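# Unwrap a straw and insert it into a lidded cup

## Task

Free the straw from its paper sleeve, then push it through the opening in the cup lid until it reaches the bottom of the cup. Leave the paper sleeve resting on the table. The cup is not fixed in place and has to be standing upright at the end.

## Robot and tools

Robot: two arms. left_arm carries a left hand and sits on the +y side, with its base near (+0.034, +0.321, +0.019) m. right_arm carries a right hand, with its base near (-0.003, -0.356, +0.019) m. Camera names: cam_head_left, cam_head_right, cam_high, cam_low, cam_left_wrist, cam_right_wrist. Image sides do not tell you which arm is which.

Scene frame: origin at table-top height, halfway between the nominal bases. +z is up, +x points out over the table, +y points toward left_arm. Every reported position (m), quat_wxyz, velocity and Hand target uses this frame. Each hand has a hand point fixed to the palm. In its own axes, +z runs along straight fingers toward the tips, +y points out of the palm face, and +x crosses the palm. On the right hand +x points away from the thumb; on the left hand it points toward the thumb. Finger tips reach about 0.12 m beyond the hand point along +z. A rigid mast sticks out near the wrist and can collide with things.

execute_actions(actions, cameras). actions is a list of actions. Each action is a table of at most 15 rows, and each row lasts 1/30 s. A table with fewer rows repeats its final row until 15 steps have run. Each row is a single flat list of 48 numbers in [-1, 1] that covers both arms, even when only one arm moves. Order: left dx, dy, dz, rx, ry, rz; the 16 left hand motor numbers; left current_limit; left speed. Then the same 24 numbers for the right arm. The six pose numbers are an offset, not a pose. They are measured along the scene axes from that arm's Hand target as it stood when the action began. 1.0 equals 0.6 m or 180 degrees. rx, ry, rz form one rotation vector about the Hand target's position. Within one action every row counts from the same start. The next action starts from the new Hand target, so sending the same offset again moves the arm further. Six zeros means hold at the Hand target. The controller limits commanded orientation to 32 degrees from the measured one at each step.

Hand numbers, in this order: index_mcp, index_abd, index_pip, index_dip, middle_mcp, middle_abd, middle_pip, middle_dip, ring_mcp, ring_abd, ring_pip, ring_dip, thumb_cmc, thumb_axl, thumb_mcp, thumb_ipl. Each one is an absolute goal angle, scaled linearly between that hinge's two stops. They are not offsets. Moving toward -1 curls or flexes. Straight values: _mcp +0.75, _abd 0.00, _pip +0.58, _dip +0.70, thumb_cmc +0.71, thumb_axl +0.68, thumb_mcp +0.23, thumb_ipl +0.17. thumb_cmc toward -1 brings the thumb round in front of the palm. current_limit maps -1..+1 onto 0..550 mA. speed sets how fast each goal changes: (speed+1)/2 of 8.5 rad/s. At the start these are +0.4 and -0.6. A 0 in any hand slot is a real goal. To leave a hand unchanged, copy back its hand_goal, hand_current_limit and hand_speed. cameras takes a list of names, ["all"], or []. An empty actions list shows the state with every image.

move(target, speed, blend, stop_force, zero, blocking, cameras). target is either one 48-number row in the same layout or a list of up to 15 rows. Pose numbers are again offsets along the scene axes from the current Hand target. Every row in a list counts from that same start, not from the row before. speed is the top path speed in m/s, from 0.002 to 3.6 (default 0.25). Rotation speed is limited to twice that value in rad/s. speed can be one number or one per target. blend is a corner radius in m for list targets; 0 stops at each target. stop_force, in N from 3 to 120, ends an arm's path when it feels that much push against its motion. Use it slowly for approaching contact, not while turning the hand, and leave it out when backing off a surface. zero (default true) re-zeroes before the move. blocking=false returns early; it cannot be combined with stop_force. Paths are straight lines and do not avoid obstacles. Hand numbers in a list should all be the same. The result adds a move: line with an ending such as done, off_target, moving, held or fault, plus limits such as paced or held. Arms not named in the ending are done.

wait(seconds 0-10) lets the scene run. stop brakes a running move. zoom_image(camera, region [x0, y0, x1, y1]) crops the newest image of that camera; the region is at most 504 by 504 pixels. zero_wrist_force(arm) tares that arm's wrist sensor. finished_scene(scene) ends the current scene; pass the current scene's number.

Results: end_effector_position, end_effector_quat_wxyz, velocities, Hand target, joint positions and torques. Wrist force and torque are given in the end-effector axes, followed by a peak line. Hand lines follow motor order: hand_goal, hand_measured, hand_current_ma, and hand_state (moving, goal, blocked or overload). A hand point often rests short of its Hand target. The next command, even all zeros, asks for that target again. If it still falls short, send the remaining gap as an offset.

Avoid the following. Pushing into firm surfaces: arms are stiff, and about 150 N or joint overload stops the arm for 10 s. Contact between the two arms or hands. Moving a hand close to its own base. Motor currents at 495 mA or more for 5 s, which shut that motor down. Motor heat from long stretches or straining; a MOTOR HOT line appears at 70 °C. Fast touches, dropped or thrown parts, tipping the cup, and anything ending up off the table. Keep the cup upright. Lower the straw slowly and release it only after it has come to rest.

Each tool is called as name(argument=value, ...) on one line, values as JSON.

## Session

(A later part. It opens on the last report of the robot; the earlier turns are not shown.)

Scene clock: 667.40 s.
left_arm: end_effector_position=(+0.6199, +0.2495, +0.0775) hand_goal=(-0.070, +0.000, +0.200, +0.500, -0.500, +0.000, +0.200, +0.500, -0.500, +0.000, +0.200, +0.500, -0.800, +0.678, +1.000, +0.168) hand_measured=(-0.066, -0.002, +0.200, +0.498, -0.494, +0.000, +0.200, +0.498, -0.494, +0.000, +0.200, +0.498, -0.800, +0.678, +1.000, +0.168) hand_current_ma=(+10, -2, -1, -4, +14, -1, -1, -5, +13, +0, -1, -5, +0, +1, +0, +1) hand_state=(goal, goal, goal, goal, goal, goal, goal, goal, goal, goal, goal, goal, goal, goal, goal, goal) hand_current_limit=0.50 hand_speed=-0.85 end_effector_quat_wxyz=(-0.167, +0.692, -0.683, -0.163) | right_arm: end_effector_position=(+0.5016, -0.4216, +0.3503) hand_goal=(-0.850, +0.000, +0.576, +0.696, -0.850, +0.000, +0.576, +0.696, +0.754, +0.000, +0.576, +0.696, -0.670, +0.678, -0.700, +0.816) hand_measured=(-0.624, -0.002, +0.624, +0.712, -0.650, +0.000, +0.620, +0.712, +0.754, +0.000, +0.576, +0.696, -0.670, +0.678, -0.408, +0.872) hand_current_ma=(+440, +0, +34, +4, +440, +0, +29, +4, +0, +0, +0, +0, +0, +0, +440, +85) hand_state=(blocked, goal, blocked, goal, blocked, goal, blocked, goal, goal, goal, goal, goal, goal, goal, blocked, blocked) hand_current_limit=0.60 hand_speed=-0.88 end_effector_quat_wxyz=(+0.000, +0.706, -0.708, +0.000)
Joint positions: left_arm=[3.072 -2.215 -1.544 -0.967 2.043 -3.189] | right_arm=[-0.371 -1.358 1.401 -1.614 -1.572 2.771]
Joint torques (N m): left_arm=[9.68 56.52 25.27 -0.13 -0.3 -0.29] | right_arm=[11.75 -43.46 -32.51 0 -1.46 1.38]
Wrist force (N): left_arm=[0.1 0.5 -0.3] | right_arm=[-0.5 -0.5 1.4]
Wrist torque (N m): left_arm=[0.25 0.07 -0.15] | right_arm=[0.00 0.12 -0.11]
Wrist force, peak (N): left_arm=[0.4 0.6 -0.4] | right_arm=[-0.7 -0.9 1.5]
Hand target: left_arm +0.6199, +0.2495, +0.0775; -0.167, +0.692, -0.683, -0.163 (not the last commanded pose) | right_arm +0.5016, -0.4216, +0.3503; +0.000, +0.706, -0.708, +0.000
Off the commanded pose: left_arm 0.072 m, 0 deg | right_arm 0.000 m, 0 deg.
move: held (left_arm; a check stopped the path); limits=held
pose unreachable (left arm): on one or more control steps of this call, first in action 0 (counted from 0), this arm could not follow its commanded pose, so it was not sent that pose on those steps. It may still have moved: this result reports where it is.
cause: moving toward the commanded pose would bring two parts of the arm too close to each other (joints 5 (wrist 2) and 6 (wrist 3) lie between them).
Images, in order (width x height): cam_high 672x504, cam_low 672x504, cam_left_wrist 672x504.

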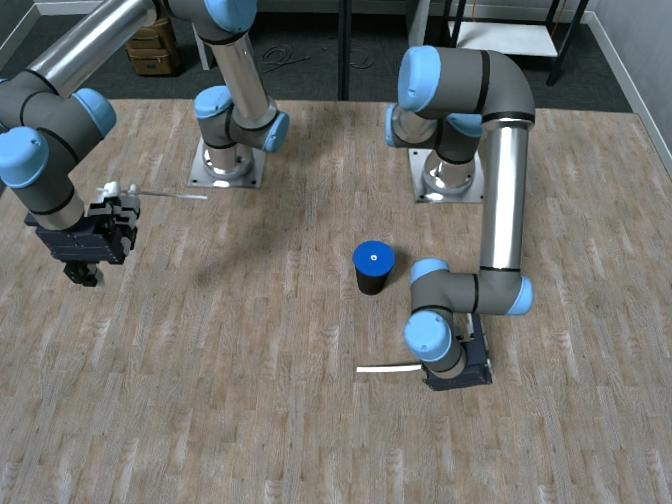

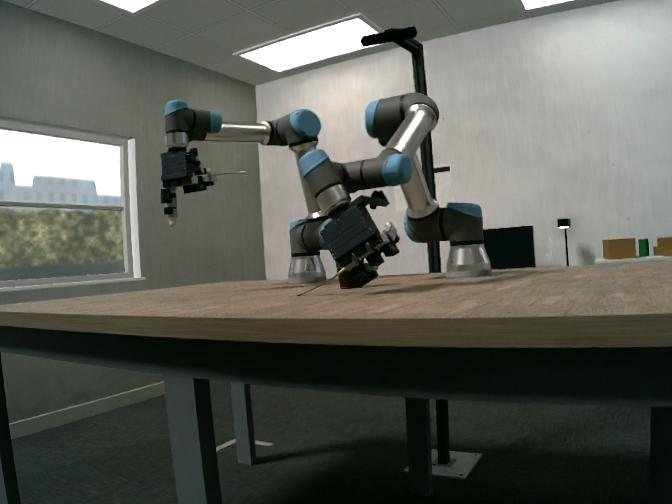

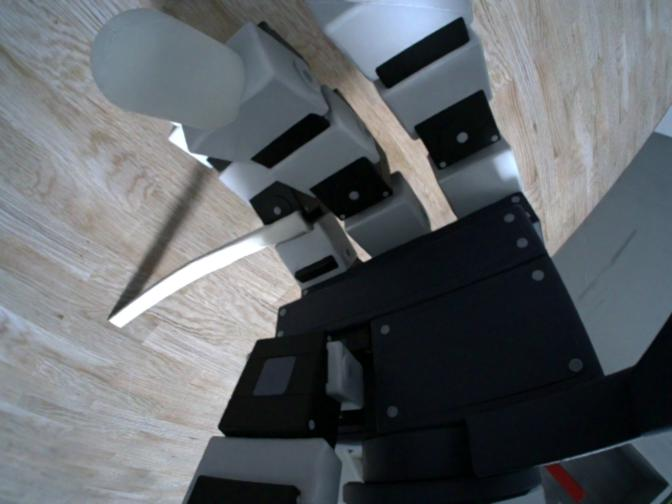

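move(target=[[0,0.01,0,-0.1,0,0,-0.07,0,0.2,0.5,-0.5,0,0.2,0.5,-0.5,0,0.2,0.5,-0.8,0.678,1.0,0.168,0.5,-0.85,0,0,0,0,0,0,-0.85,0,0.5766,0.6957,-0.85,0,0.5766,0.6957,0.754,0,0.576,0.696,-0.67,0.678,-0.7,0.816,0.6,-0.88],[0,0.13,0,-0.1,0,0,-0.07,0,0.2,0.5,-0.5,0,0.2,0.5,-0.5,0,0.2,0.5,-0.8,0.678,1.0,0.168,0.5,-0.85,0,0,0,0,0,0,-0.85,0,0.5766,0.6957,-0.85,0,0.5766,0.6957,0.754,0,0.576,0.696,-0.67,0.678,-0.7,0.816,0.6,-0.88]], speed=0.15, blend=0.01, cameras=["cam_high","cam_low","cam_left_wrist"])

zoom_image(camera="cam_low", region=[300, 160, 460, 300])

Scene clock: 673.87 s.
left_arm: end_effector_position=(+0.6200, +0.2496, +0.0776) hand_goal=(-0.070, +0.000, +0.200, +0.500, -0.500, +0.000, +0.200, +0.500, -0.500, +0.000, +0.200, +0.500, -0.800, +0.678, +1.000, +0.168) hand_measured=(-0.066, -0.002, +0.200, +0.498, -0.494, +0.000, +0.200, +0.498, -0.494, +0.000, +0.200, +0.498, -0.800, +0.678, +1.000, +0.168) hand_current_ma=(+10, -2, -1, -4, +14, -1, -1, -5, +13, +0, -1, -5, +0, +1, +0, +1) hand_state=(goal, goal, goal, goal, goal, goal, goal, goal, goal, goal, goal, goal, goal, goal, goal, goal) hand_current_limit=0.50 hand_speed=-0.85 end_effector_quat_wxyz=(-0.167, +0.692, -0.683, -0.163) | right_arm: end_effector_position=(+0.5016, -0.4216, +0.3503) hand_goal=(-0.850, +0.000, +0.576, +0.696, -0.850, +0.000, +0.576, +0.696, +0.754, +0.000, +0.576, +0.696, -0.670, +0.678, -0.700, +0.816) hand_measured=(-0.624, -0.002, +0.624, +0.712, -0.650, +0.000, +0.620, +0.712, +0.754, +0.000, +0.576, +0.696, -0.670, +0.678, -0.408, +0.872) hand_current_ma=(+440, +0, +34, +4, +440, +0, +29, +4, +0, +0, +0, +0, +0, +0, +440, +85) hand_state=(blocked, goal, blocked, goal, blocked, goal, blocked, goal, goal, goal, goal, goal, goal, goal, blocked, blocked) hand_current_limit=0.60 hand_speed=-0.88 end_effector_quat_wxyz=(+0.000, +0.706, -0.708, +0.000)
Joint positions: left_arm=[3.072 -2.214 -1.544 -0.967 2.043 -3.189] | right_arm=[-0.371 -1.358 1.401 -1.614 -1.572 2.771]
Joint torques (N m): left_arm=[-7.26 46.71 21.13 1 2.11 1.57] | right_arm=[12.15 -43.41 -32.49 0.01 -1.36 1.3]
Wrist force (N): left_arm=[0.1 0.5 -0.3] | right_arm=[-0.6 -0.6 1.1]
Wrist torque (N m): left_arm=[0.25 0.07 -0.15] | right_arm=[0.02 0.14 -0.12]
Wrist force, peak (N): left_arm=[0.2 0.7 -0.5] | right_arm=[-0.5 -0.9 1.4]
Hand target: left_arm +0.6199, +0.2495, +0.0775; -0.167, +0.692, -0.683, -0.163 (not the last commanded pose) | right_arm +0.5016, -0.4216, +0.3503; +0.000, +0.706, -0.708, +0.000
Off the commanded pose: left_arm 0.078 m, 18 deg | right_arm 0.000 m, 0 deg.
move: held (left_arm; a check stopped the path); path passed 0 of 2 targets; limits=held
pose unreachable (left arm): on one or more control steps of this call, first in action 0 (counted from 0), this arm could not follow its commanded pose, so it was not sent that pose on those steps. It may still have moved: this result reports where it is.
cause: moving toward the commanded pose would bring two parts of the arm too close to each other (joints 5 (wrist 2) and 6 (wrist 3) lie between them).
Images, in order (width x height): cam_high 672x504, cam_low 672x504, cam_left_wrist 672x504.

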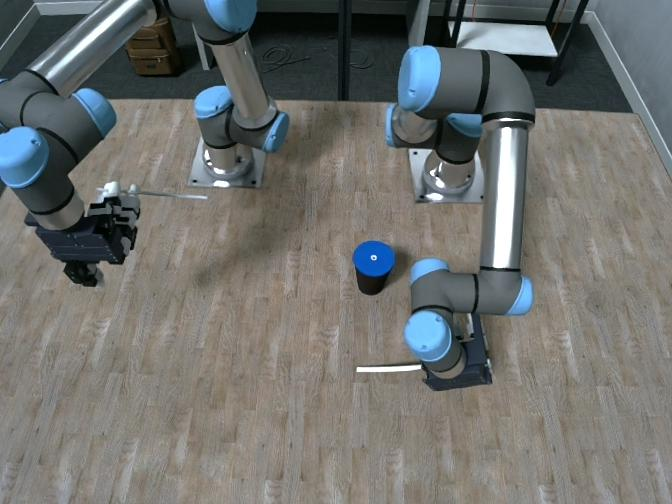

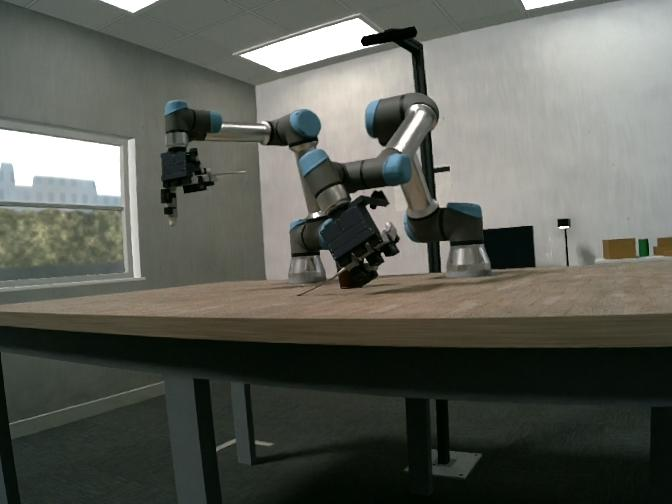

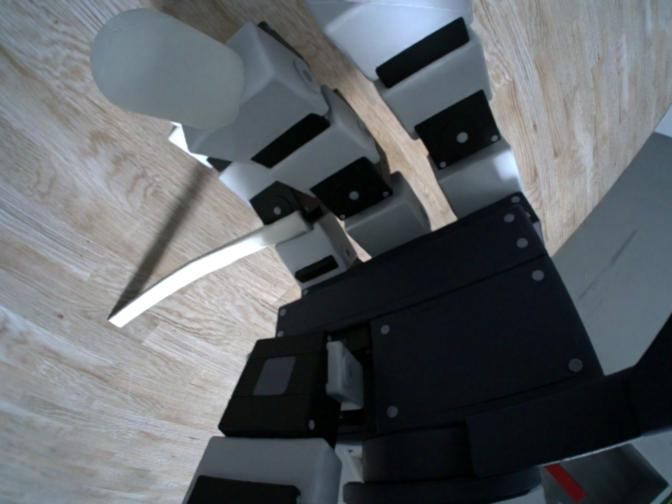

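Scaled by 3.150 from the camera's 672x504 image, which has a finer 960x720 frame.

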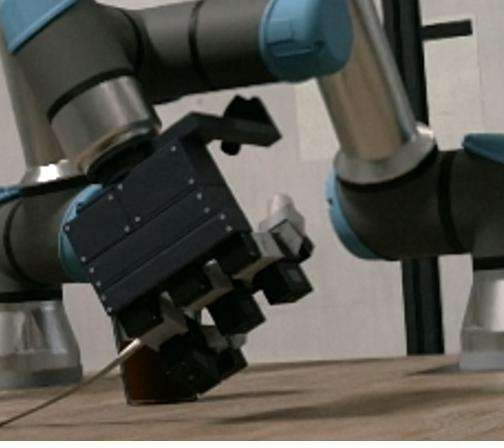

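move(target=[0,0,0,-0.12,0,0,-0.07,0,0.2,0.5,-0.5,0,0.2,0.5,-0.5,0,0.2,0.5,-0.8,0.678,1.0,0.168,0.5,-0.85,0,0,0,0,0,0,-0.85,0,0.5766,0.6957,-0.85,0,0.5766,0.6957,0.754,0,0.576,0.696,-0.67,0.678,-0.7,0.816,0.6,-0.88], speed=0.15, cameras=["cam_low"])

zoom_image(camera="cam_low", region=[300, 160, 460, 300])

Scene clock: 677.83 s.
left_arm: end_effector_position=(+0.6199, +0.2495, +0.0775) hand_goal=(-0.070, +0.000, +0.200, +0.500, -0.500, +0.000, +0.200, +0.500, -0.500, +0.000, +0.200, +0.500, -0.800, +0.678, +1.000, +0.168) hand_measured=(-0.066, -0.002, +0.200, +0.498, -0.494, +0.000, +0.200, +0.498, -0.494, +0.000, +0.200, +0.498, -0.800, +0.678, +1.000, +0.168) hand_current_ma=(+10, -2, -1, -4, +14, -1, -1, -5, +13, +0, -1, -5, +0, +1, +0, +1) hand_state=(goal, goal, goal, goal, goal, goal, goal, goal, goal, goal, goal, goal, goal, goal, goal, goal) hand_current_limit=0.50 hand_speed=-0.85 end_effector_quat_wxyz=(-0.167, +0.692, -0.683, -0.163) | right_arm: end_effector_position=(+0.5016, -0.4216, +0.3503) hand_goal=(-0.850, +0.000, +0.576, +0.696, -0.850, +0.000, +0.576, +0.696, +0.754, +0.000, +0.576, +0.696, -0.670, +0.678, -0.700, +0.816) hand_measured=(-0.624, -0.002, +0.624, +0.712, -0.650, +0.000, +0.620, +0.712, +0.754, +0.000, +0.576, +0.696, -0.670, +0.678, -0.408, +0.872) hand_current_ma=(+440, +0, +34, +4, +440, +0, +29, +4, +0, +0, +0, +0, +0, +0, +440, +85) hand_state=(blocked, goal, blocked, goal, blocked, goal, blocked, goal, goal, goal, goal, goal, goal, goal, blocked, blocked) hand_current_limit=0.60 hand_speed=-0.88 end_effector_quat_wxyz=(+0.000, +0.706, -0.708, +0.000)
Joint positions: left_arm=[3.072 -2.215 -1.544 -0.967 2.043 -3.189] | right_arm=[-0.371 -1.358 1.401 -1.614 -1.572 2.771]
Joint torques (N m): left_arm=[-3.26 43.43 17.27 2.15 1.46 1.46] | right_arm=[11.51 -43.91 -32.48 0.03 -1.37 1.35]
Wrist force (N): left_arm=[0.2 0.5 -0.1] | right_arm=[-0.6 -0.6 1.0]
Wrist torque (N m): left_arm=[0.23 0.06 -0.14] | right_arm=[0.03 0.13 -0.11]
Wrist force, peak (N): left_arm=[0.2 0.7 -0.2] | right_arm=[-0.7 -0.7 1.5]
Hand target: left_arm +0.6199, +0.2495, +0.0775; -0.167, +0.692, -0.683, -0.163 (not the last commanded pose) | right_arm +0.5016, -0.4216, +0.3503; +0.000, +0.706, -0.708, +0.000
Off the commanded pose: left_arm 0.000 m, 22 deg | right_arm 0.000 m, 0 deg.
move: held (left_arm; a check stopped the path); limits=held
pose unreachable (left arm): on one or more control steps of this call, first in action 0 (counted from 0), this arm could not follow its commanded pose, so it was not sent that pose on those steps. It may still have moved: this result reports where it is.
cause: moving toward the commanded pose would bring two parts of the arm too close to each other (joints 5 (wrist 2) and 6 (wrist 3) lie between them).
Images, in order (width x height): cam_low 672x504.

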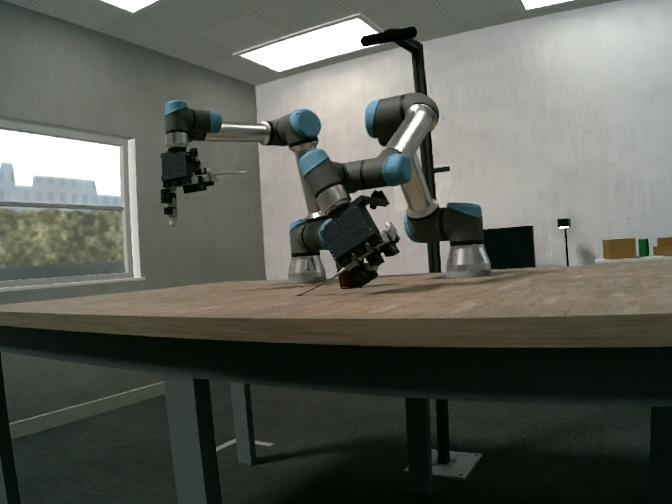

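Scaled by 3.150 from the camera's 672x504 image, which has a finer 960x720 frame.

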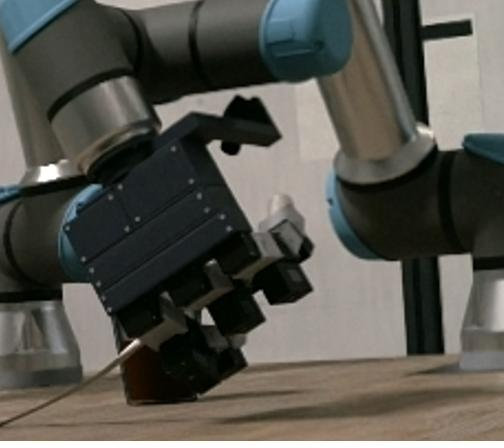

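move(target=[0,0,0,0,0,0,-0.07,0,0.2,0.5,-0.5,0,0.2,0.5,-0.5,0,0.2,0.5,-0.8,0.678,0.3,0.168,0.5,-0.7,0,0,0,0,0,0,-0.85,0,0.5766,0.6957,-0.85,0,0.5766,0.6957,0.754,0,0.576,0.696,-0.67,0.678,-0.7,0.816,0.6,-0.88], speed=0.15, cameras=[])

move(target=[0,0.1,0,0,0,0,-0.07,0,0.2,0.5,-0.5,0,0.2,0.5,-0.5,0,0.2,0.5,-0.8,0.678,0.3,0.168,0.5,-0.7,0,0,0,0,0,0,-0.85,0,0.5766,0.6957,-0.85,0,0.5766,0.6957,0.754,0,0.576,0.696,-0.67,0.678,-0.7,0.816,0.6,-0.88], speed=0.15, cameras=["cam_low","cam_high"])

zoom_image(camera="cam_low", region=[300, 160, 460, 300])

Scene clock: 683.23 s.
left_arm: end_effector_position=(+0.6199, +0.2495, +0.0775) hand_goal=(-0.070, +0.000, +0.200, +0.500, -0.500, +0.000, +0.200, +0.500, -0.500, +0.000, +0.200, +0.500, -0.800, +0.678, +0.300, +0.168) hand_measured=(-0.066, -0.002, +0.200, +0.498, -0.494, +0.000, +0.200, +0.498, -0.494, +0.000, +0.200, +0.498, -0.798, +0.678, +0.298, +0.168) hand_current_ma=(+10, -2, -1, -4, +14, -1, -1, -5, +13, +0, -1, -5, +2, +1, -4, +1) hand_state=(goal, goal, goal, goal, goal, goal, goal, goal, goal, goal, goal, goal, goal, goal, goal, goal) hand_current_limit=0.50 hand_speed=-0.70 end_effector_quat_wxyz=(-0.167, +0.692, -0.683, -0.163) | right_arm: end_effector_position=(+0.5016, -0.4216, +0.3503) hand_goal=(-0.850, +0.000, +0.576, +0.696, -0.850, +0.000, +0.576, +0.696, +0.754, +0.000, +0.576, +0.696, -0.670, +0.678, -0.700, +0.816) hand_measured=(-0.624, -0.002, +0.624, +0.712, -0.650, +0.000, +0.620, +0.712, +0.754, +0.000, +0.576, +0.696, -0.670, +0.678, -0.408, +0.872) hand_current_ma=(+440, +0, +34, +4, +440, +0, +29, +4, +0, +0, +0, +0, +0, +0, +440, +85) hand_state=(blocked, goal, blocked, goal, blocked, goal, blocked, goal, goal, goal, goal, goal, goal, goal, blocked, blocked) hand_current_limit=0.60 hand_speed=-0.88 end_effector_quat_wxyz=(+0.000, +0.706, -0.708, +0.000)
Joint positions: left_arm=[3.072 -2.215 -1.544 -0.967 2.043 -3.189] | right_arm=[-0.371 -1.358 1.401 -1.614 -1.572 2.771]
Joint torques (N m): left_arm=[-1.01 43.85 18.24 2.22 1.74 -0.43] | right_arm=[11.47 -44.03 -32.96 -0.06 -1.35 1.37]
Wrist force (N): left_arm=[0.2 0.6 -0.1] | right_arm=[-0.4 -1.1 1.4]
Wrist torque (N m): left_arm=[0.27 0.07 -0.15] | right_arm=[-0.07 0.11 -0.12]
Wrist force, peak (N): left_arm=[0.3 0.7 -0.4] | right_arm=[-0.4 -1.1 1.4]
Hand target: left_arm +0.6199, +0.2495, +0.0775; -0.167, +0.692, -0.683, -0.163 | right_arm +0.5016, -0.4216, +0.3503; +0.000, +0.706, -0.708, +0.000
Off the commanded pose: left_arm 0.000 m, 0 deg | right_arm 0.000 m, 0 deg.
move: done
No camera images: "cameras" was empty.

Scene clock: 683.90 s.
left_arm: end_effector_position=(+0.6199, +0.2564, +0.0775) hand_goal=(-0.070, +0.000, +0.200, +0.500, -0.500, +0.000, +0.200, +0.500, -0.500, +0.000, +0.200, +0.500, -0.800, +0.678, +0.300, +0.168) hand_measured=(-0.064, +0.000, +0.200, +0.498, -0.494, +0.000, +0.200, +0.498, -0.494, +0.000, +0.200, +0.498, -0.798, +0.678, +0.298, +0.168) hand_current_ma=(+12, -1, +0, -4, +16, -1, -1, -5, +14, +0, -1, -5, +4, +1, -5, +1) hand_state=(goal, goal, goal, goal, goal, goal, goal, goal, goal, goal, goal, goal, goal, goal, goal, goal) hand_current_limit=0.50 hand_speed=-0.70 end_effector_quat_wxyz=(-0.167, +0.692, -0.683, -0.164) | right_arm: end_effector_position=(+0.5016, -0.4216, +0.3503) hand_goal=(-0.850, +0.000, +0.576, +0.696, -0.850, +0.000, +0.576, +0.696, +0.754, +0.000, +0.576, +0.696, -0.670, +0.678, -0.700, +0.816) hand_measured=(-0.624, -0.002, +0.624, +0.712, -0.650, +0.000, +0.620, +0.712, +0.754, +0.000, +0.576, +0.696, -0.670, +0.678, -0.408, +0.872) hand_current_ma=(+440, +0, +34, +4, +440, +0, +29, +4, +0, +0, +0, +0, +0, +0, +440, +85) hand_state=(blocked, goal, blocked, goal, blocked, goal, blocked, goal, goal, goal, goal, goal, goal, goal, blocked, blocked) hand_current_limit=0.60 hand_speed=-0.88 end_effector_quat_wxyz=(+0.000, +0.706, -0.708, +0.000)
Joint positions: left_arm=[3.082 -2.212 -1.55 -0.959 2.043 -3.178] | right_arm=[-0.371 -1.358 1.401 -1.614 -1.572 2.771]
Joint torques (N m): left_arm=[-10.56 40.7 24.84 -0.6 -0.67 -2.09] | right_arm=[10.97 -43.5 -33.16 -0.04 -1.41 1.39]
Wrist force (N): left_arm=[0.2 0.5 -0.4] | right_arm=[-0.2 -0.6 1.0]
Wrist torque (N m): left_arm=[0.28 0.07 -0.05] | right_arm=[0.02 0.08 -0.07]
Wrist force, peak (N): left_arm=[-3.0 0.2 1.4] | right_arm=[-0.1 -0.7 1.5]
Hand target: left_arm +0.6199, +0.2561, +0.0775; -0.167, +0.692, -0.683, -0.164 (not the last commanded pose) | right_arm +0.5016, -0.4216, +0.3503; +0.000, +0.706, -0.708, +0.000
Off the commanded pose: left_arm 0.053 m, 0 deg | right_arm 0.000 m, 0 deg.
move: held (left_arm; a check stopped the path); limits=held
pose unreachable (left arm): on one or more control steps of this call, first in action 0 (counted from 0), this arm could not follow its commanded pose, so it was not sent that pose on those steps. It may still have moved: this result reports where it is.
cause: moving toward the commanded pose would bring two parts of the arm too close to each other (joints 4 (wrist 1) to 6 (wrist 3) lie between them).
Images, in order (width x height): cam_high 672x504, cam_low 672x504.

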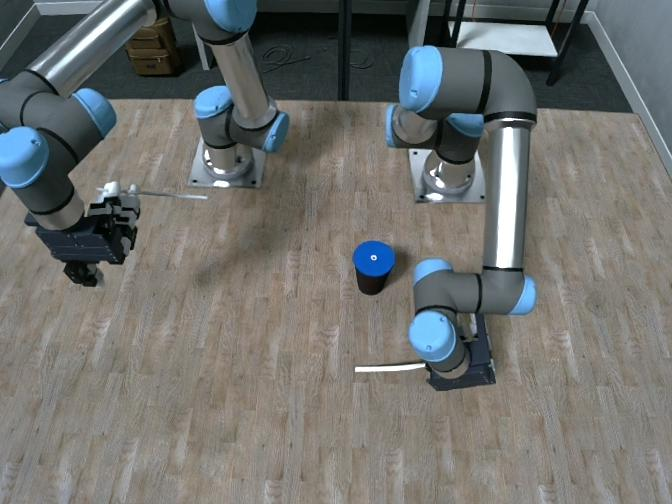

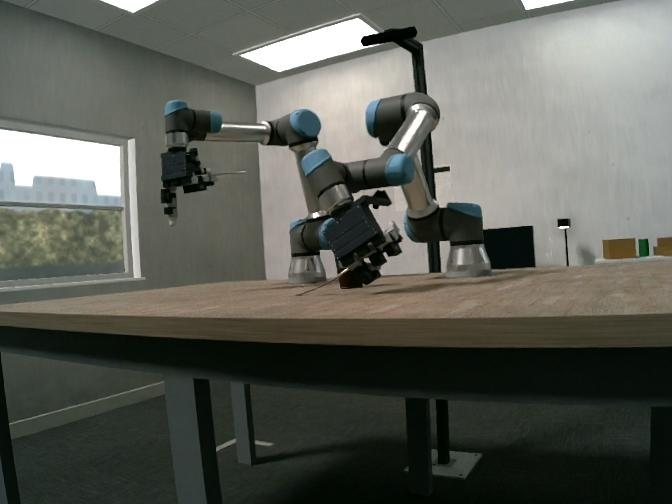

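Scaled by 3.150 from the camera's 672x504 image, which has a finer 960x720 frame.

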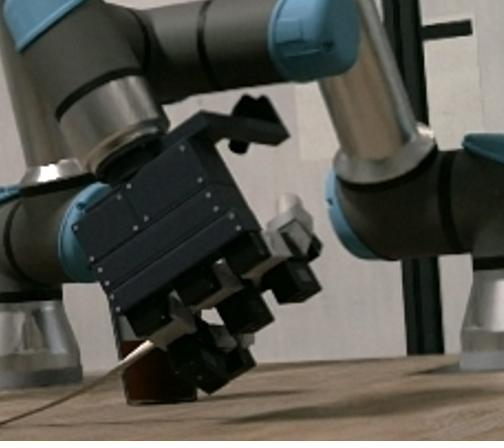

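move(target=[0,0,0.02,-0.12,0,0,-0.07,0,0.4,0.5,-0.5,0,0.4,0.5,-0.5,0,0.4,0.5,-0.8,0.678,0.3,0.168,0.5,-0.7,0,0,0,0,0,0,-0.85,0,0.5766,0.6957,-0.85,0,0.5766,0.6957,0.754,0,0.576,0.696,-0.67,0.678,-0.7,0.816,0.6,-0.88], speed=0.15, cameras=["cam_low","cam_left_wrist"])

zoom_image(camera="cam_low", region=[300, 160, 460, 300])

zoom_image(camera="cam_left_wrist", region=[80, 100, 440, 400])

Scene clock: 689.77 s.
left_arm: end_effector_position=(+0.6199, +0.2561, +0.0895) hand_goal=(-0.070, +0.000, +0.400, +0.500, -0.500, +0.000, +0.400, +0.500, -0.500, +0.000, +0.400, +0.500, -0.800, +0.678, +0.300, +0.168) hand_measured=(-0.064, +0.000, +0.400, +0.498, -0.492, +0.000, +0.400, +0.498, -0.494, +0.000, +0.400, +0.498, -0.798, +0.678, +0.298, +0.168) hand_current_ma=(+12, -1, +0, -4, +17, -1, +0, -5, +15, +0, +0, -5, +4, +1, -5, +1) hand_state=(goal, goal, goal, goal, goal, goal, goal, goal, goal, goal, goal, goal, goal, goal, goal, goal) hand_current_limit=0.50 hand_speed=-0.70 end_effector_quat_wxyz=(-0.035, +0.711, -0.701, -0.033) | right_arm: end_effector_position=(+0.5016, -0.4216, +0.3503) hand_goal=(-0.850, +0.000, +0.576, +0.696, -0.850, +0.000, +0.576, +0.696, +0.754, +0.000, +0.576, +0.696, -0.670, +0.678, -0.700, +0.816) hand_measured=(-0.624, -0.002, +0.624, +0.712, -0.650, +0.000, +0.620, +0.712, +0.754, +0.000, +0.576, +0.696, -0.670, +0.678, -0.408, +0.872) hand_current_ma=(+440, +0, +34, +4, +440, +0, +29, +4, +0, +0, +0, +0, +0, +0, +440, +85) hand_state=(blocked, goal, blocked, goal, blocked, goal, blocked, goal, goal, goal, goal, goal, goal, goal, blocked, blocked) hand_current_limit=0.60 hand_speed=-0.88 end_effector_quat_wxyz=(+0.000, +0.706, -0.708, +0.000)
Joint positions: left_arm=[3.21 -2.152 -1.576 -0.971 1.666 -3.049] | right_arm=[-0.371 -1.358 1.401 -1.614 -1.572 2.771]
Joint torques (N m): left_arm=[12.36 55.74 11.59 -0.32 -1.3 1.67] | right_arm=[11.44 -43.43 -32.7 -0.17 -1.43 1.28]
Wrist force (N): left_arm=[-0.1 0.2 -0.3] | right_arm=[-0.6 -0.5 1.0]
Wrist torque (N m): left_arm=[0.29 0.10 -0.11] | right_arm=[0.04 0.13 -0.12]
Wrist force, peak (N): left_arm=[0.3 0.6 -0.4] | right_arm=[-0.6 -1.1 1.2]
Hand target: left_arm +0.6199, +0.2561, +0.0895; -0.035, +0.711, -0.702, -0.033 | right_arm +0.5016, -0.4216, +0.3503; +0.000, +0.706, -0.708, +0.000
Off the commanded pose: left_arm 0.000 m, 0 deg | right_arm 0.000 m, 0 deg.
move: done
Images, in order (width x height): cam_low 672x504, cam_left_wrist 672x504.

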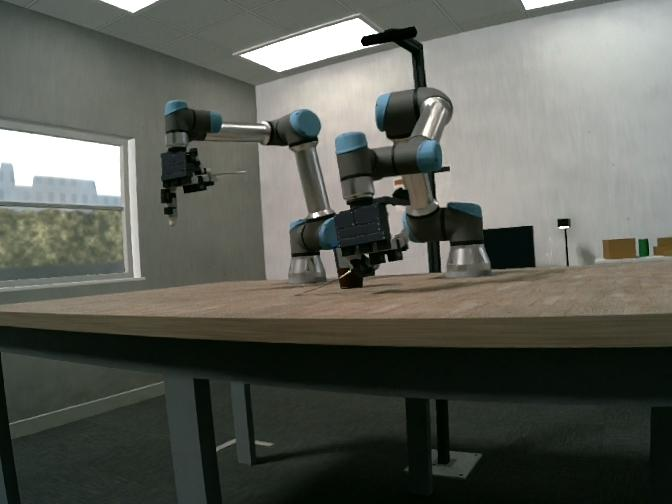

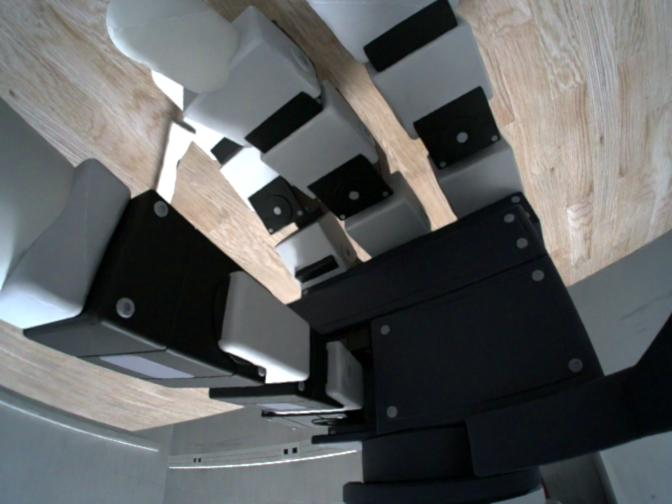

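Scaled by 3.150 from the camera's 672x504 image, which has a finer 960x720 frame.

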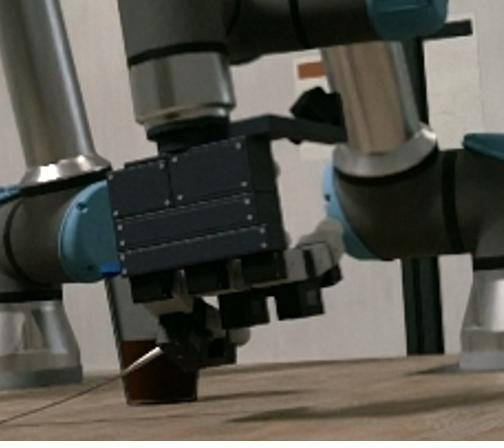

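Scaled by 1.400 from the camera's 672x504 image, which has a finer 960x720 frame.

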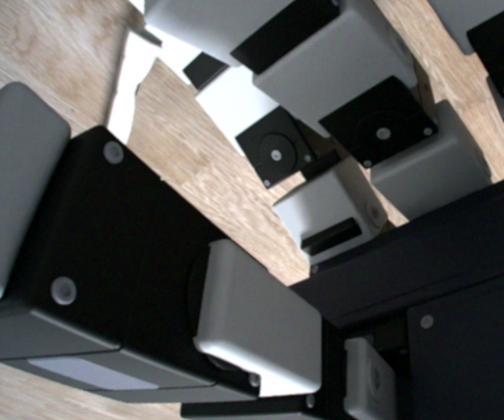

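move(target=[[0,0.12,0.0,0,0,0,-0.07,0,0.4,0.5,-0.5,0,0.4,0.5,-0.5,0,0.4,0.5,-0.8,0.678,0.3,0.168,0.5,-0.7,0,0,0,0,0,0,-0.85,0,0.5766,0.6957,-0.85,0,0.5766,0.6957,0.754,0,0.576,0.696,-0.67,0.678,-0.7,0.816,0.6,-0.88],[0.05,0.15,0.2,0.02,0,0,-0.07,0,0.4,0.5,-0.5,0,0.4,0.5,-0.5,0,0.4,0.5,-0.8,0.678,0.3,0.168,0.5,-0.7,0,0,0,0,0,0,-0.85,0,0.5766,0.6957,-0.85,0,0.5766,0.6957,0.754,0,0.576,0.696,-0.67,0.678,-0.7,0.816,0.6,-0.88]], speed=0.12, blend=0.01, cameras=["cam_low","cam_high"])

zoom_image(camera="cam_low", region=[290, 180, 450, 310])

zoom_image(camera="cam_high", region=[330, 220, 530, 400])

Scene clock: 696.77 s.
left_arm: end_effector_position=(+0.6499, +0.3461, +0.2094) hand_goal=(-0.070, +0.000, +0.400, +0.500, -0.500, +0.000, +0.400, +0.500, -0.500, +0.000, +0.400, +0.500, -0.800, +0.678, +0.300, +0.168) hand_measured=(-0.064, +0.000, +0.400, +0.498, -0.492, +0.000, +0.400, +0.498, -0.494, +0.000, +0.400, +0.498, -0.798, +0.678, +0.298, +0.168) hand_current_ma=(+13, -1, +0, -4, +19, -1, +0, -5, +17, +0, +0, -5, +4, +1, -6, +1) hand_state=(goal, goal, goal, goal, goal, goal, goal, goal, goal, goal, goal, goal, goal, goal, goal, goal) hand_current_limit=0.50 hand_speed=-0.70 end_effector_quat_wxyz=(-0.057, +0.710, -0.700, -0.055) | right_arm: end_effector_position=(+0.5016, -0.4216, +0.3503) hand_goal=(-0.850, +0.000, +0.576, +0.696, -0.850, +0.000, +0.576, +0.696, +0.754, +0.000, +0.576, +0.696, -0.670, +0.678, -0.700, +0.816) hand_measured=(-0.624, -0.002, +0.624, +0.712, -0.650, +0.000, +0.620, +0.712, +0.754, +0.000, +0.576, +0.696, -0.670, +0.678, -0.408, +0.872) hand_current_ma=(+440, +0, +34, +4, +440, +0, +29, +4, +0, +0, +0, +0, +0, +0, +440, +85) hand_state=(blocked, goal, blocked, goal, blocked, goal, blocked, goal, goal, goal, goal, goal, goal, goal, blocked, blocked) hand_current_limit=0.60 hand_speed=-0.88 end_effector_quat_wxyz=(+0.000, +0.706, -0.708, +0.000)
Joint positions: left_arm=[3.314 -2.094 -1.341 -1.243 1.725 -2.943] | right_arm=[-0.371 -1.358 1.401 -1.614 -1.572 2.771]
Joint torques (N m): left_arm=[-9.77 38.86 27.88 -0.49 1.77 -2.1] | right_arm=[11.46 -43.13 -32.41 -0.05 -1.43 1.29]
Wrist force (N): left_arm=[-0.1 0.2 -0.1] | right_arm=[-0.4 -0.7 1.2]
Wrist torque (N m): left_arm=[0.26 0.09 -0.03] | right_arm=[0.00 0.10 -0.10]
Wrist force, peak (N): left_arm=[0.6 0.2 -0.3] | right_arm=[-0.8 -0.6 1.5]
Hand target: left_arm +0.6499, +0.3461, +0.2095; -0.057, +0.710, -0.700, -0.055 | right_arm +0.5016, -0.4216, +0.3503; +0.000, +0.706, -0.708, +0.000
Off the commanded pose: left_arm 0.000 m, 0 deg | right_arm 0.000 m, 0 deg.
move: done
Images, in order (width x height): cam_high 672x504, cam_low 672x504.

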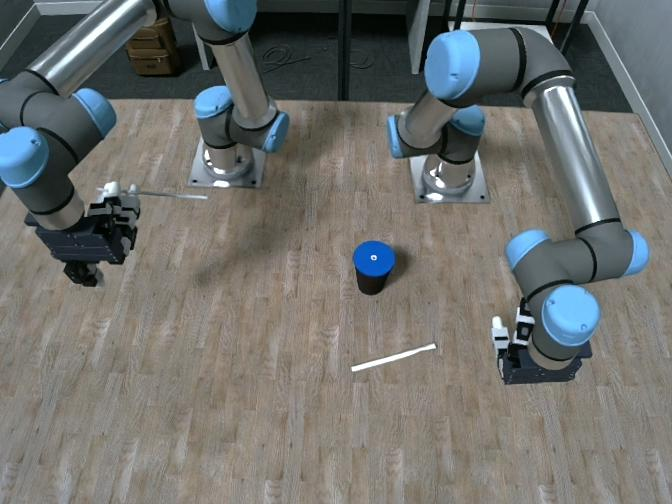

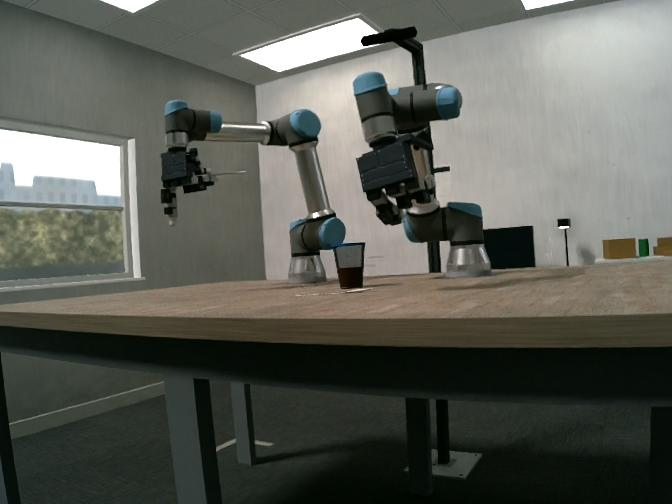

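Scaled by 3.150 from the camera's 672x504 image, which has a finer 960x720 frame.

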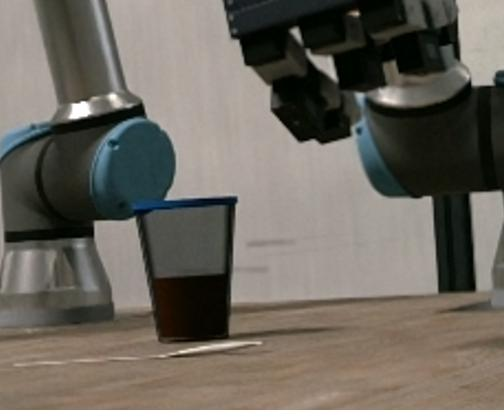

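Scaled by 2.520 from the camera's 672x504 image, which has a finer 960x720 frame.

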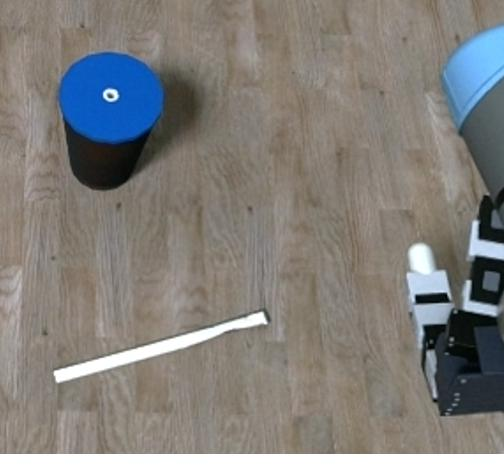

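move(target=[-0.05,0.19,0.08,0.031,0,0,0.2,0,0.5766,0.6957,0.2,0,0.5766,0.6957,0.2,0,0.5766,0.6957,-0.4,0.678,0.2247,0.168,0.3,-0.7,0,0.28,0.09,0,0,0.781,-0.80,0,0.5766,0.6957,-0.80,0,0.5766,0.6957,0.754,0,0.576,0.696,-0.67,0.678,-0.65,0.816,0.5,-0.88], speed=0.35, cameras=["cam_high","cam_low"])

Scene clock: 712.47 s.
left_arm: end_effector_position=(+0.6199, +0.4601, +0.2575) hand_goal=(+0.200, +0.000, +0.576, +0.696, +0.200, +0.000, +0.576, +0.696, +0.200, +0.000, +0.576, +0.696, -0.400, +0.678, +0.224, +0.168) hand_measured=(+0.202, +0.000, +0.576, +0.694, +0.202, +0.000, +0.576, +0.694, +0.202, +0.000, +0.576, +0.694, -0.400, +0.678, +0.222, +0.168) hand_current_ma=(+5, -1, -1, -4, +6, -1, +0, -5, +5, +0, +0, -5, -1, +1, -5, +1) hand_state=(goal, goal, goal, goal, goal, goal, goal, goal, goal, goal, goal, goal, goal, goal, goal, goal) hand_current_limit=0.30 hand_speed=-0.70 end_effector_quat_wxyz=(-0.092, +0.706, -0.697, -0.089) | right_arm: end_effector_position=(+0.5016, -0.2536, +0.4043) hand_goal=(-0.800, +0.000, +0.576, +0.696, -0.800, +0.000, +0.576, +0.696, +0.754, +0.000, +0.576, +0.696, -0.670, +0.678, -0.650, +0.816) hand_measured=(-0.624, -0.002, +0.624, +0.712, -0.650, +0.000, +0.620, +0.712, +0.754, +0.000, +0.576, +0.696, -0.670, +0.678, -0.408, +0.872) hand_current_ma=(+412, +0, +34, +4, +366, +0, +29, +4, +0, +0, +0, +0, +0, +0, +412, +85) hand_state=(blocked, goal, blocked, goal, blocked, goal, blocked, goal, goal, goal, goal, goal, goal, goal, blocked, blocked) hand_current_limit=0.50 hand_speed=-0.88 end_effector_quat_wxyz=(+0.000, +0.905, +0.426, +0.000)
Joint positions: left_arm=[3.456 -2.017 -1.351 -1.252 1.81 -2.792] | right_arm=[0.091 -1.626 1.554 -1.5 -1.57 0.78]
Joint torques (N m): left_arm=[10.89 52.48 28 0.72 1.52 1.83] | right_arm=[-13.21 -32.66 -12.32 -0.33 1.66 -1.6]
Wrist force (N): left_arm=[0.2 0.2 0.2] | right_arm=[0.4 -1.1 0.8]
Wrist torque (N m): left_arm=[0.15 0.07 -0.09] | right_arm=[-0.05 -0.11 0.03]
Wrist force, peak (N): left_arm=[-0.1 0.3 -0.5] | right_arm=[-0.5 -1.1 1.4]
Hand target: left_arm +0.6199, +0.4601, +0.2575; -0.092, +0.706, -0.697, -0.089 | right_arm +0.5016, -0.2536, +0.4043; +0.000, +0.905, +0.426, +0.000
Off the commanded pose: left_arm 0.000 m, 0 deg | right_arm 0.000 m, 0 deg.
move: done
Images, in order (width x height): cam_high 672x504, cam_low 672x504.

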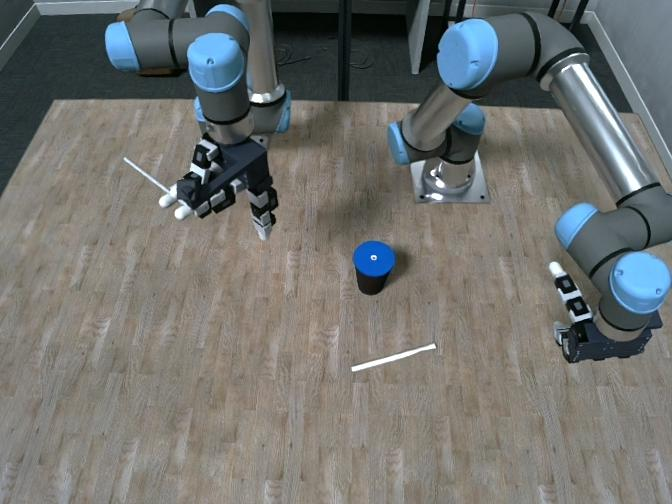

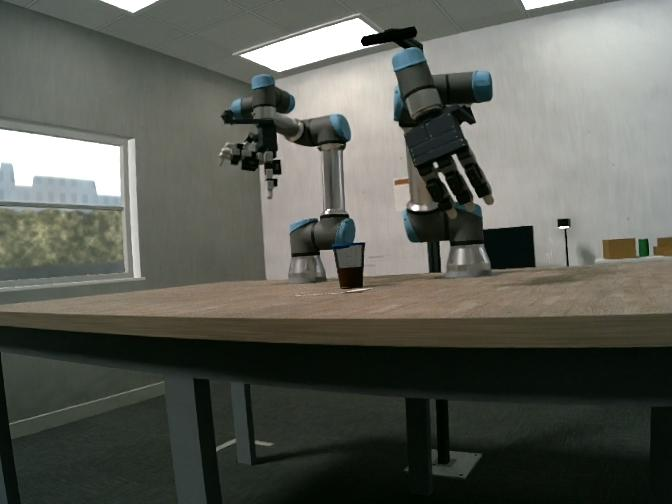

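move(target=[0,0,0,0,0,0,0.2,0,0.5766,0.6957,0.2,0,0.5766,0.6957,0.2,0,0.5766,0.6957,-0.4,0.678,0.2247,0.168,0.3,-0.7,-0.1,0.2,0,0.386,-0.319,0,-0.80,0,0.5766,0.6957,-0.80,0,0.5766,0.6957,0.754,0,0.576,0.696,-0.67,0.678,-0.65,0.816,0.5,-0.88], speed=0.35, cameras=["cam_high","cam_low"])

Scene clock: 719.93 s.
left_arm: end_effector_position=(+0.6199, +0.4601, +0.2575) hand_goal=(+0.200, +0.000, +0.576, +0.696, +0.200, +0.000, +0.576, +0.696, +0.200, +0.000, +0.576, +0.696, -0.400, +0.678, +0.224, +0.168) hand_measured=(+0.202, +0.000, +0.576, +0.694, +0.202, +0.000, +0.576, +0.694, +0.202, +0.000, +0.576, +0.694, -0.400, +0.678, +0.222, +0.168) hand_current_ma=(+5, -1, -1, -4, +6, -1, +0, -5, +5, +0, +0, -5, -1, +1, -5, +1) hand_state=(goal, goal, goal, goal, goal, goal, goal, goal, goal, goal, goal, goal, goal, goal, goal, goal) hand_current_limit=0.30 hand_speed=-0.70 end_effector_quat_wxyz=(-0.092, +0.706, -0.697, -0.089) | right_arm: end_effector_position=(+0.4416, -0.1336, +0.4043) hand_goal=(-0.800, +0.000, +0.576, +0.696, -0.800, +0.000, +0.576, +0.696, +0.754, +0.000, +0.576, +0.696, -0.670, +0.678, -0.650, +0.816) hand_measured=(-0.636, +0.004, +0.626, +0.714, -0.650, +0.004, +0.622, +0.712, +0.754, +0.002, +0.576, +0.696, -0.668, +0.678, -0.408, +0.880) hand_current_ma=(+413, +0, +36, +5, +366, +0, +31, +4, +0, +0, +0, +0, +0, +0, +412, +106) hand_state=(blocked, goal, blocked, goal, blocked, goal, blocked, goal, goal, goal, goal, goal, goal, goal, blocked, blocked) hand_current_limit=0.50 hand_speed=-0.88 end_effector_quat_wxyz=(-0.302, +0.639, +0.301, +0.641)
Joint positions: left_arm=[3.456 -2.017 -1.351 -1.252 1.81 -2.792] | right_arm=[-0.147 -1.72 2.498 -3.925 -0.54 1.576]
Joint torques (N m): left_arm=[10.19 53.06 27.98 5.1 1.71 1.97] | right_arm=[12.8 3.22 -26.56 -2.87 -1.37 1.48]
Wrist force (N): left_arm=[0.0 0.1 0.1] | right_arm=[1.5 -1.5 2.4]
Wrist torque (N m): left_arm=[0.15 0.09 -0.10] | right_arm=[-0.45 -0.30 0.30]
Wrist force, peak (N): left_arm=[0.1 0.4 0.3] | right_arm=[1.2 -1.5 3.2]
Hand target: left_arm +0.6199, +0.4601, +0.2575; -0.092, +0.706, -0.697, -0.089 | right_arm +0.4416, -0.1336, +0.4043; -0.302, +0.639, +0.301, +0.641
Off the commanded pose: left_arm 0.000 m, 0 deg | right_arm 0.000 m, 0 deg.
move: done
Images, in order (width x height): cam_high 672x504, cam_low 672x504.

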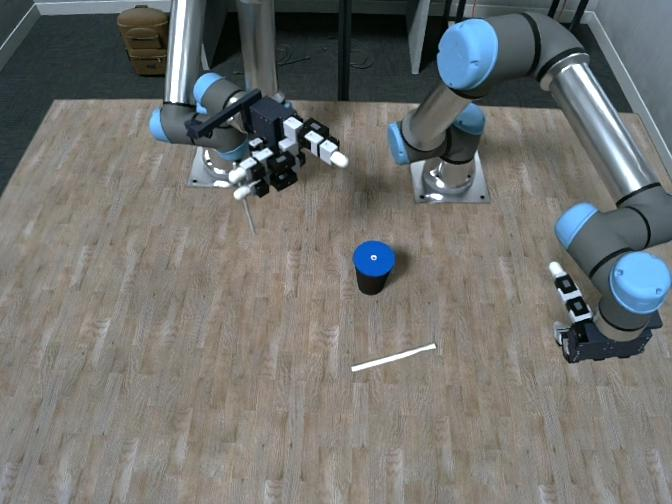

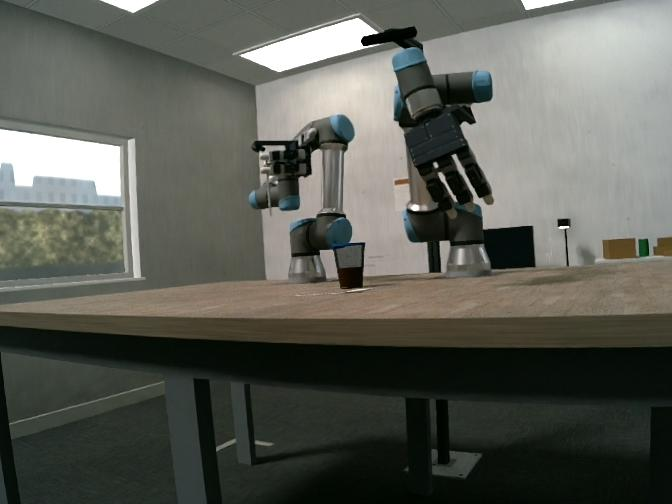

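move(target=[0,0,0,0,0,0,0.2,0,0.5766,0.6957,0.2,0,0.5766,0.6957,0.2,0,0.5766,0.6957,-0.4,0.678,0.2247,0.168,0.3,-0.7,0,0,0,-0.386,0.319,0,-0.80,0,0.5766,0.6957,-0.80,0,0.5766,0.6957,0.754,0,0.576,0.696,-0.67,0.678,-0.65,0.816,0.5,-0.88], speed=0.4, cameras=[])

move(target=[0,0,0,0,0,0,0.2,0,0.5766,0.6957,0.2,0,0.5766,0.6957,0.2,0,0.5766,0.6957,-0.4,0.678,0.2247,0.168,0.3,-0.7,0,0,0,0,0,0.444,-0.80,0,0.5766,0.6957,-0.80,0,0.5766,0.6957,0.754,0,0.576,0.696,-0.67,0.678,-0.65,0.816,0.5,-0.88], speed=0.4, cameras=["cam_high"])

Scene clock: 744.33 s.
left_arm: end_effector_position=(+0.6199, +0.4601, +0.2575) hand_goal=(+0.200, +0.000, +0.576, +0.696, +0.200, +0.000, +0.576, +0.696, +0.200, +0.000, +0.576, +0.696, -0.400, +0.678, +0.224, +0.168) hand_measured=(+0.202, +0.000, +0.576, +0.694, +0.202, +0.000, +0.576, +0.694, +0.202, +0.000, +0.576, +0.694, -0.400, +0.678, +0.222, +0.168) hand_current_ma=(+5, -1, -1, -4, +6, -1, +0, -5, +5, +0, +0, -5, -1, +1, -5, +1) hand_state=(goal, goal, goal, goal, goal, goal, goal, goal, goal, goal, goal, goal, goal, goal, goal, goal) hand_current_limit=0.30 hand_speed=-0.70 end_effector_quat_wxyz=(-0.092, +0.706, -0.697, -0.089) | right_arm: end_effector_position=(+0.4416, -0.1336, +0.4043) hand_goal=(-0.800, +0.000, +0.576, +0.696, -0.800, +0.000, +0.576, +0.696, +0.754, +0.000, +0.576, +0.696, -0.670, +0.678, -0.650, +0.816) hand_measured=(-0.636, +0.002, +0.628, +0.714, -0.650, +0.004, +0.622, +0.712, +0.754, +0.002, +0.576, +0.696, -0.668, +0.678, -0.408, +0.880) hand_current_ma=(+412, +0, +39, +5, +366, +0, +31, +4, +0, +0, +0, +0, +0, +0, +412, +106) hand_state=(blocked, goal, blocked, goal, blocked, goal, blocked, goal, goal, goal, goal, goal, goal, goal, blocked, blocked) hand_current_limit=0.50 hand_speed=-0.88 end_effector_quat_wxyz=(+0.000, +0.905, +0.426, +0.001)
Joint positions: left_arm=[3.456 -2.017 -1.351 -1.252 1.81 -2.792] | right_arm=[0.369 -1.613 1.542 -1.501 -1.57 1.057]
Joint torques (N m): left_arm=[11.76 52.44 27.11 5.09 1.29 1.77] | right_arm=[12.78 -6.89 -34.84 -0.51 -1.48 1.79]
Wrist force (N): left_arm=[-0.1 0.1 0.1] | right_arm=[0.3 -0.8 1.2]
Wrist torque (N m): left_arm=[0.16 0.11 -0.11] | right_arm=[-0.03 -0.10 -0.04]
Wrist force, peak (N): left_arm=[0.0 0.4 0.2] | right_arm=[1.5 -1.7 3.1]
Hand target: left_arm +0.6199, +0.4601, +0.2575; -0.092, +0.706, -0.697, -0.089 | right_arm +0.4416, -0.1336, +0.4043; +0.000, +0.905, +0.426, +0.000
Off the commanded pose: left_arm 0.000 m, 0 deg | right_arm 0.000 m, 0 deg.
move: done
No camera images: "cameras" was empty.

Scene clock: 747.03 s.
left_arm: end_effector_position=(+0.6199, +0.4601, +0.2575) hand_goal=(+0.200, +0.000, +0.576, +0.696, +0.200, +0.000, +0.576, +0.696, +0.200, +0.000, +0.576, +0.696, -0.400, +0.678, +0.224, +0.168) hand_measured=(+0.202, +0.000, +0.576, +0.694, +0.202, +0.000, +0.576, +0.694, +0.202, +0.000, +0.576, +0.694, -0.400, +0.678, +0.222, +0.168) hand_current_ma=(+5, -1, -1, -4, +6, -1, +0, -5, +5, +0, +0, -5, -1, +1, -5, +1) hand_state=(goal, goal, goal, goal, goal, goal, goal, goal, goal, goal, goal, goal, goal, goal, goal, goal) hand_current_limit=0.30 hand_speed=-0.70 end_effector_quat_wxyz=(-0.092, +0.706, -0.697, -0.089) | right_arm: end_effector_position=(+0.4416, -0.1336, +0.4044) hand_goal=(-0.800, +0.000, +0.576, +0.696, -0.800, +0.000, +0.576, +0.696, +0.754, +0.000, +0.576, +0.696, -0.670, +0.678, -0.650, +0.816) hand_measured=(-0.636, +0.002, +0.628, +0.714, -0.650, +0.002, +0.622, +0.712, +0.754, +0.002, +0.576, +0.696, -0.670, +0.678, -0.408, +0.880) hand_current_ma=(+413, +0, +39, +5, +366, +0, +31, +4, +0, +0, +0, +0, +0, +0, +413, +106) hand_state=(blocked, goal, blocked, goal, blocked, goal, blocked, goal, goal, goal, goal, goal, goal, goal, blocked, blocked) hand_current_limit=0.50 hand_speed=-0.88 end_effector_quat_wxyz=(+0.000, +0.420, +0.907, +0.000) end_effector_velocity=(+0.000, +0.000, +0.001) end_effector_angular_velocity=(+0.000, -0.001, +0.004)
Joint positions: left_arm=[3.456 -2.017 -1.351 -1.252 1.81 -2.792] | right_arm=[0.139 -1.815 1.712 -1.468 -1.57 -0.567]
Joint velocities: left_arm=[within noise] | right_arm=[-0.001 -0.001 0 0 0 -0.005]
Joint torques (N m): left_arm=[10.96 51.87 27.31 4.97 1.52 1.97] | right_arm=[-13.19 0.9 -20.25 -0.44 2.05 -1.46]
Wrist force (N): left_arm=[0.0 0.4 0.0] | right_arm=[0.6 -0.3 1.3]
Wrist torque (N m): left_arm=[0.19 0.09 -0.11] | right_arm=[0.02 -0.16 0.07]
Wrist force, peak (N): left_arm=[-0.1 0.5 0.1] | right_arm=[0.8 -1.0 1.5]
Hand target: left_arm +0.6199, +0.4601, +0.2575; -0.092, +0.706, -0.697, -0.089 | right_arm +0.4416, -0.1336, +0.4043; +0.000, +0.420, +0.907, +0.000
Off the commanded pose: left_arm 0.000 m, 0 deg | right_arm 0.000 m, 0 deg.
move: done
Images, in order (width x height): cam_high 672x504.

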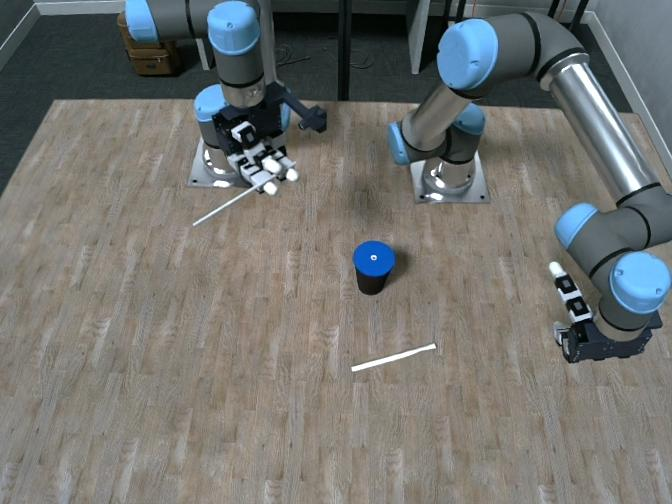

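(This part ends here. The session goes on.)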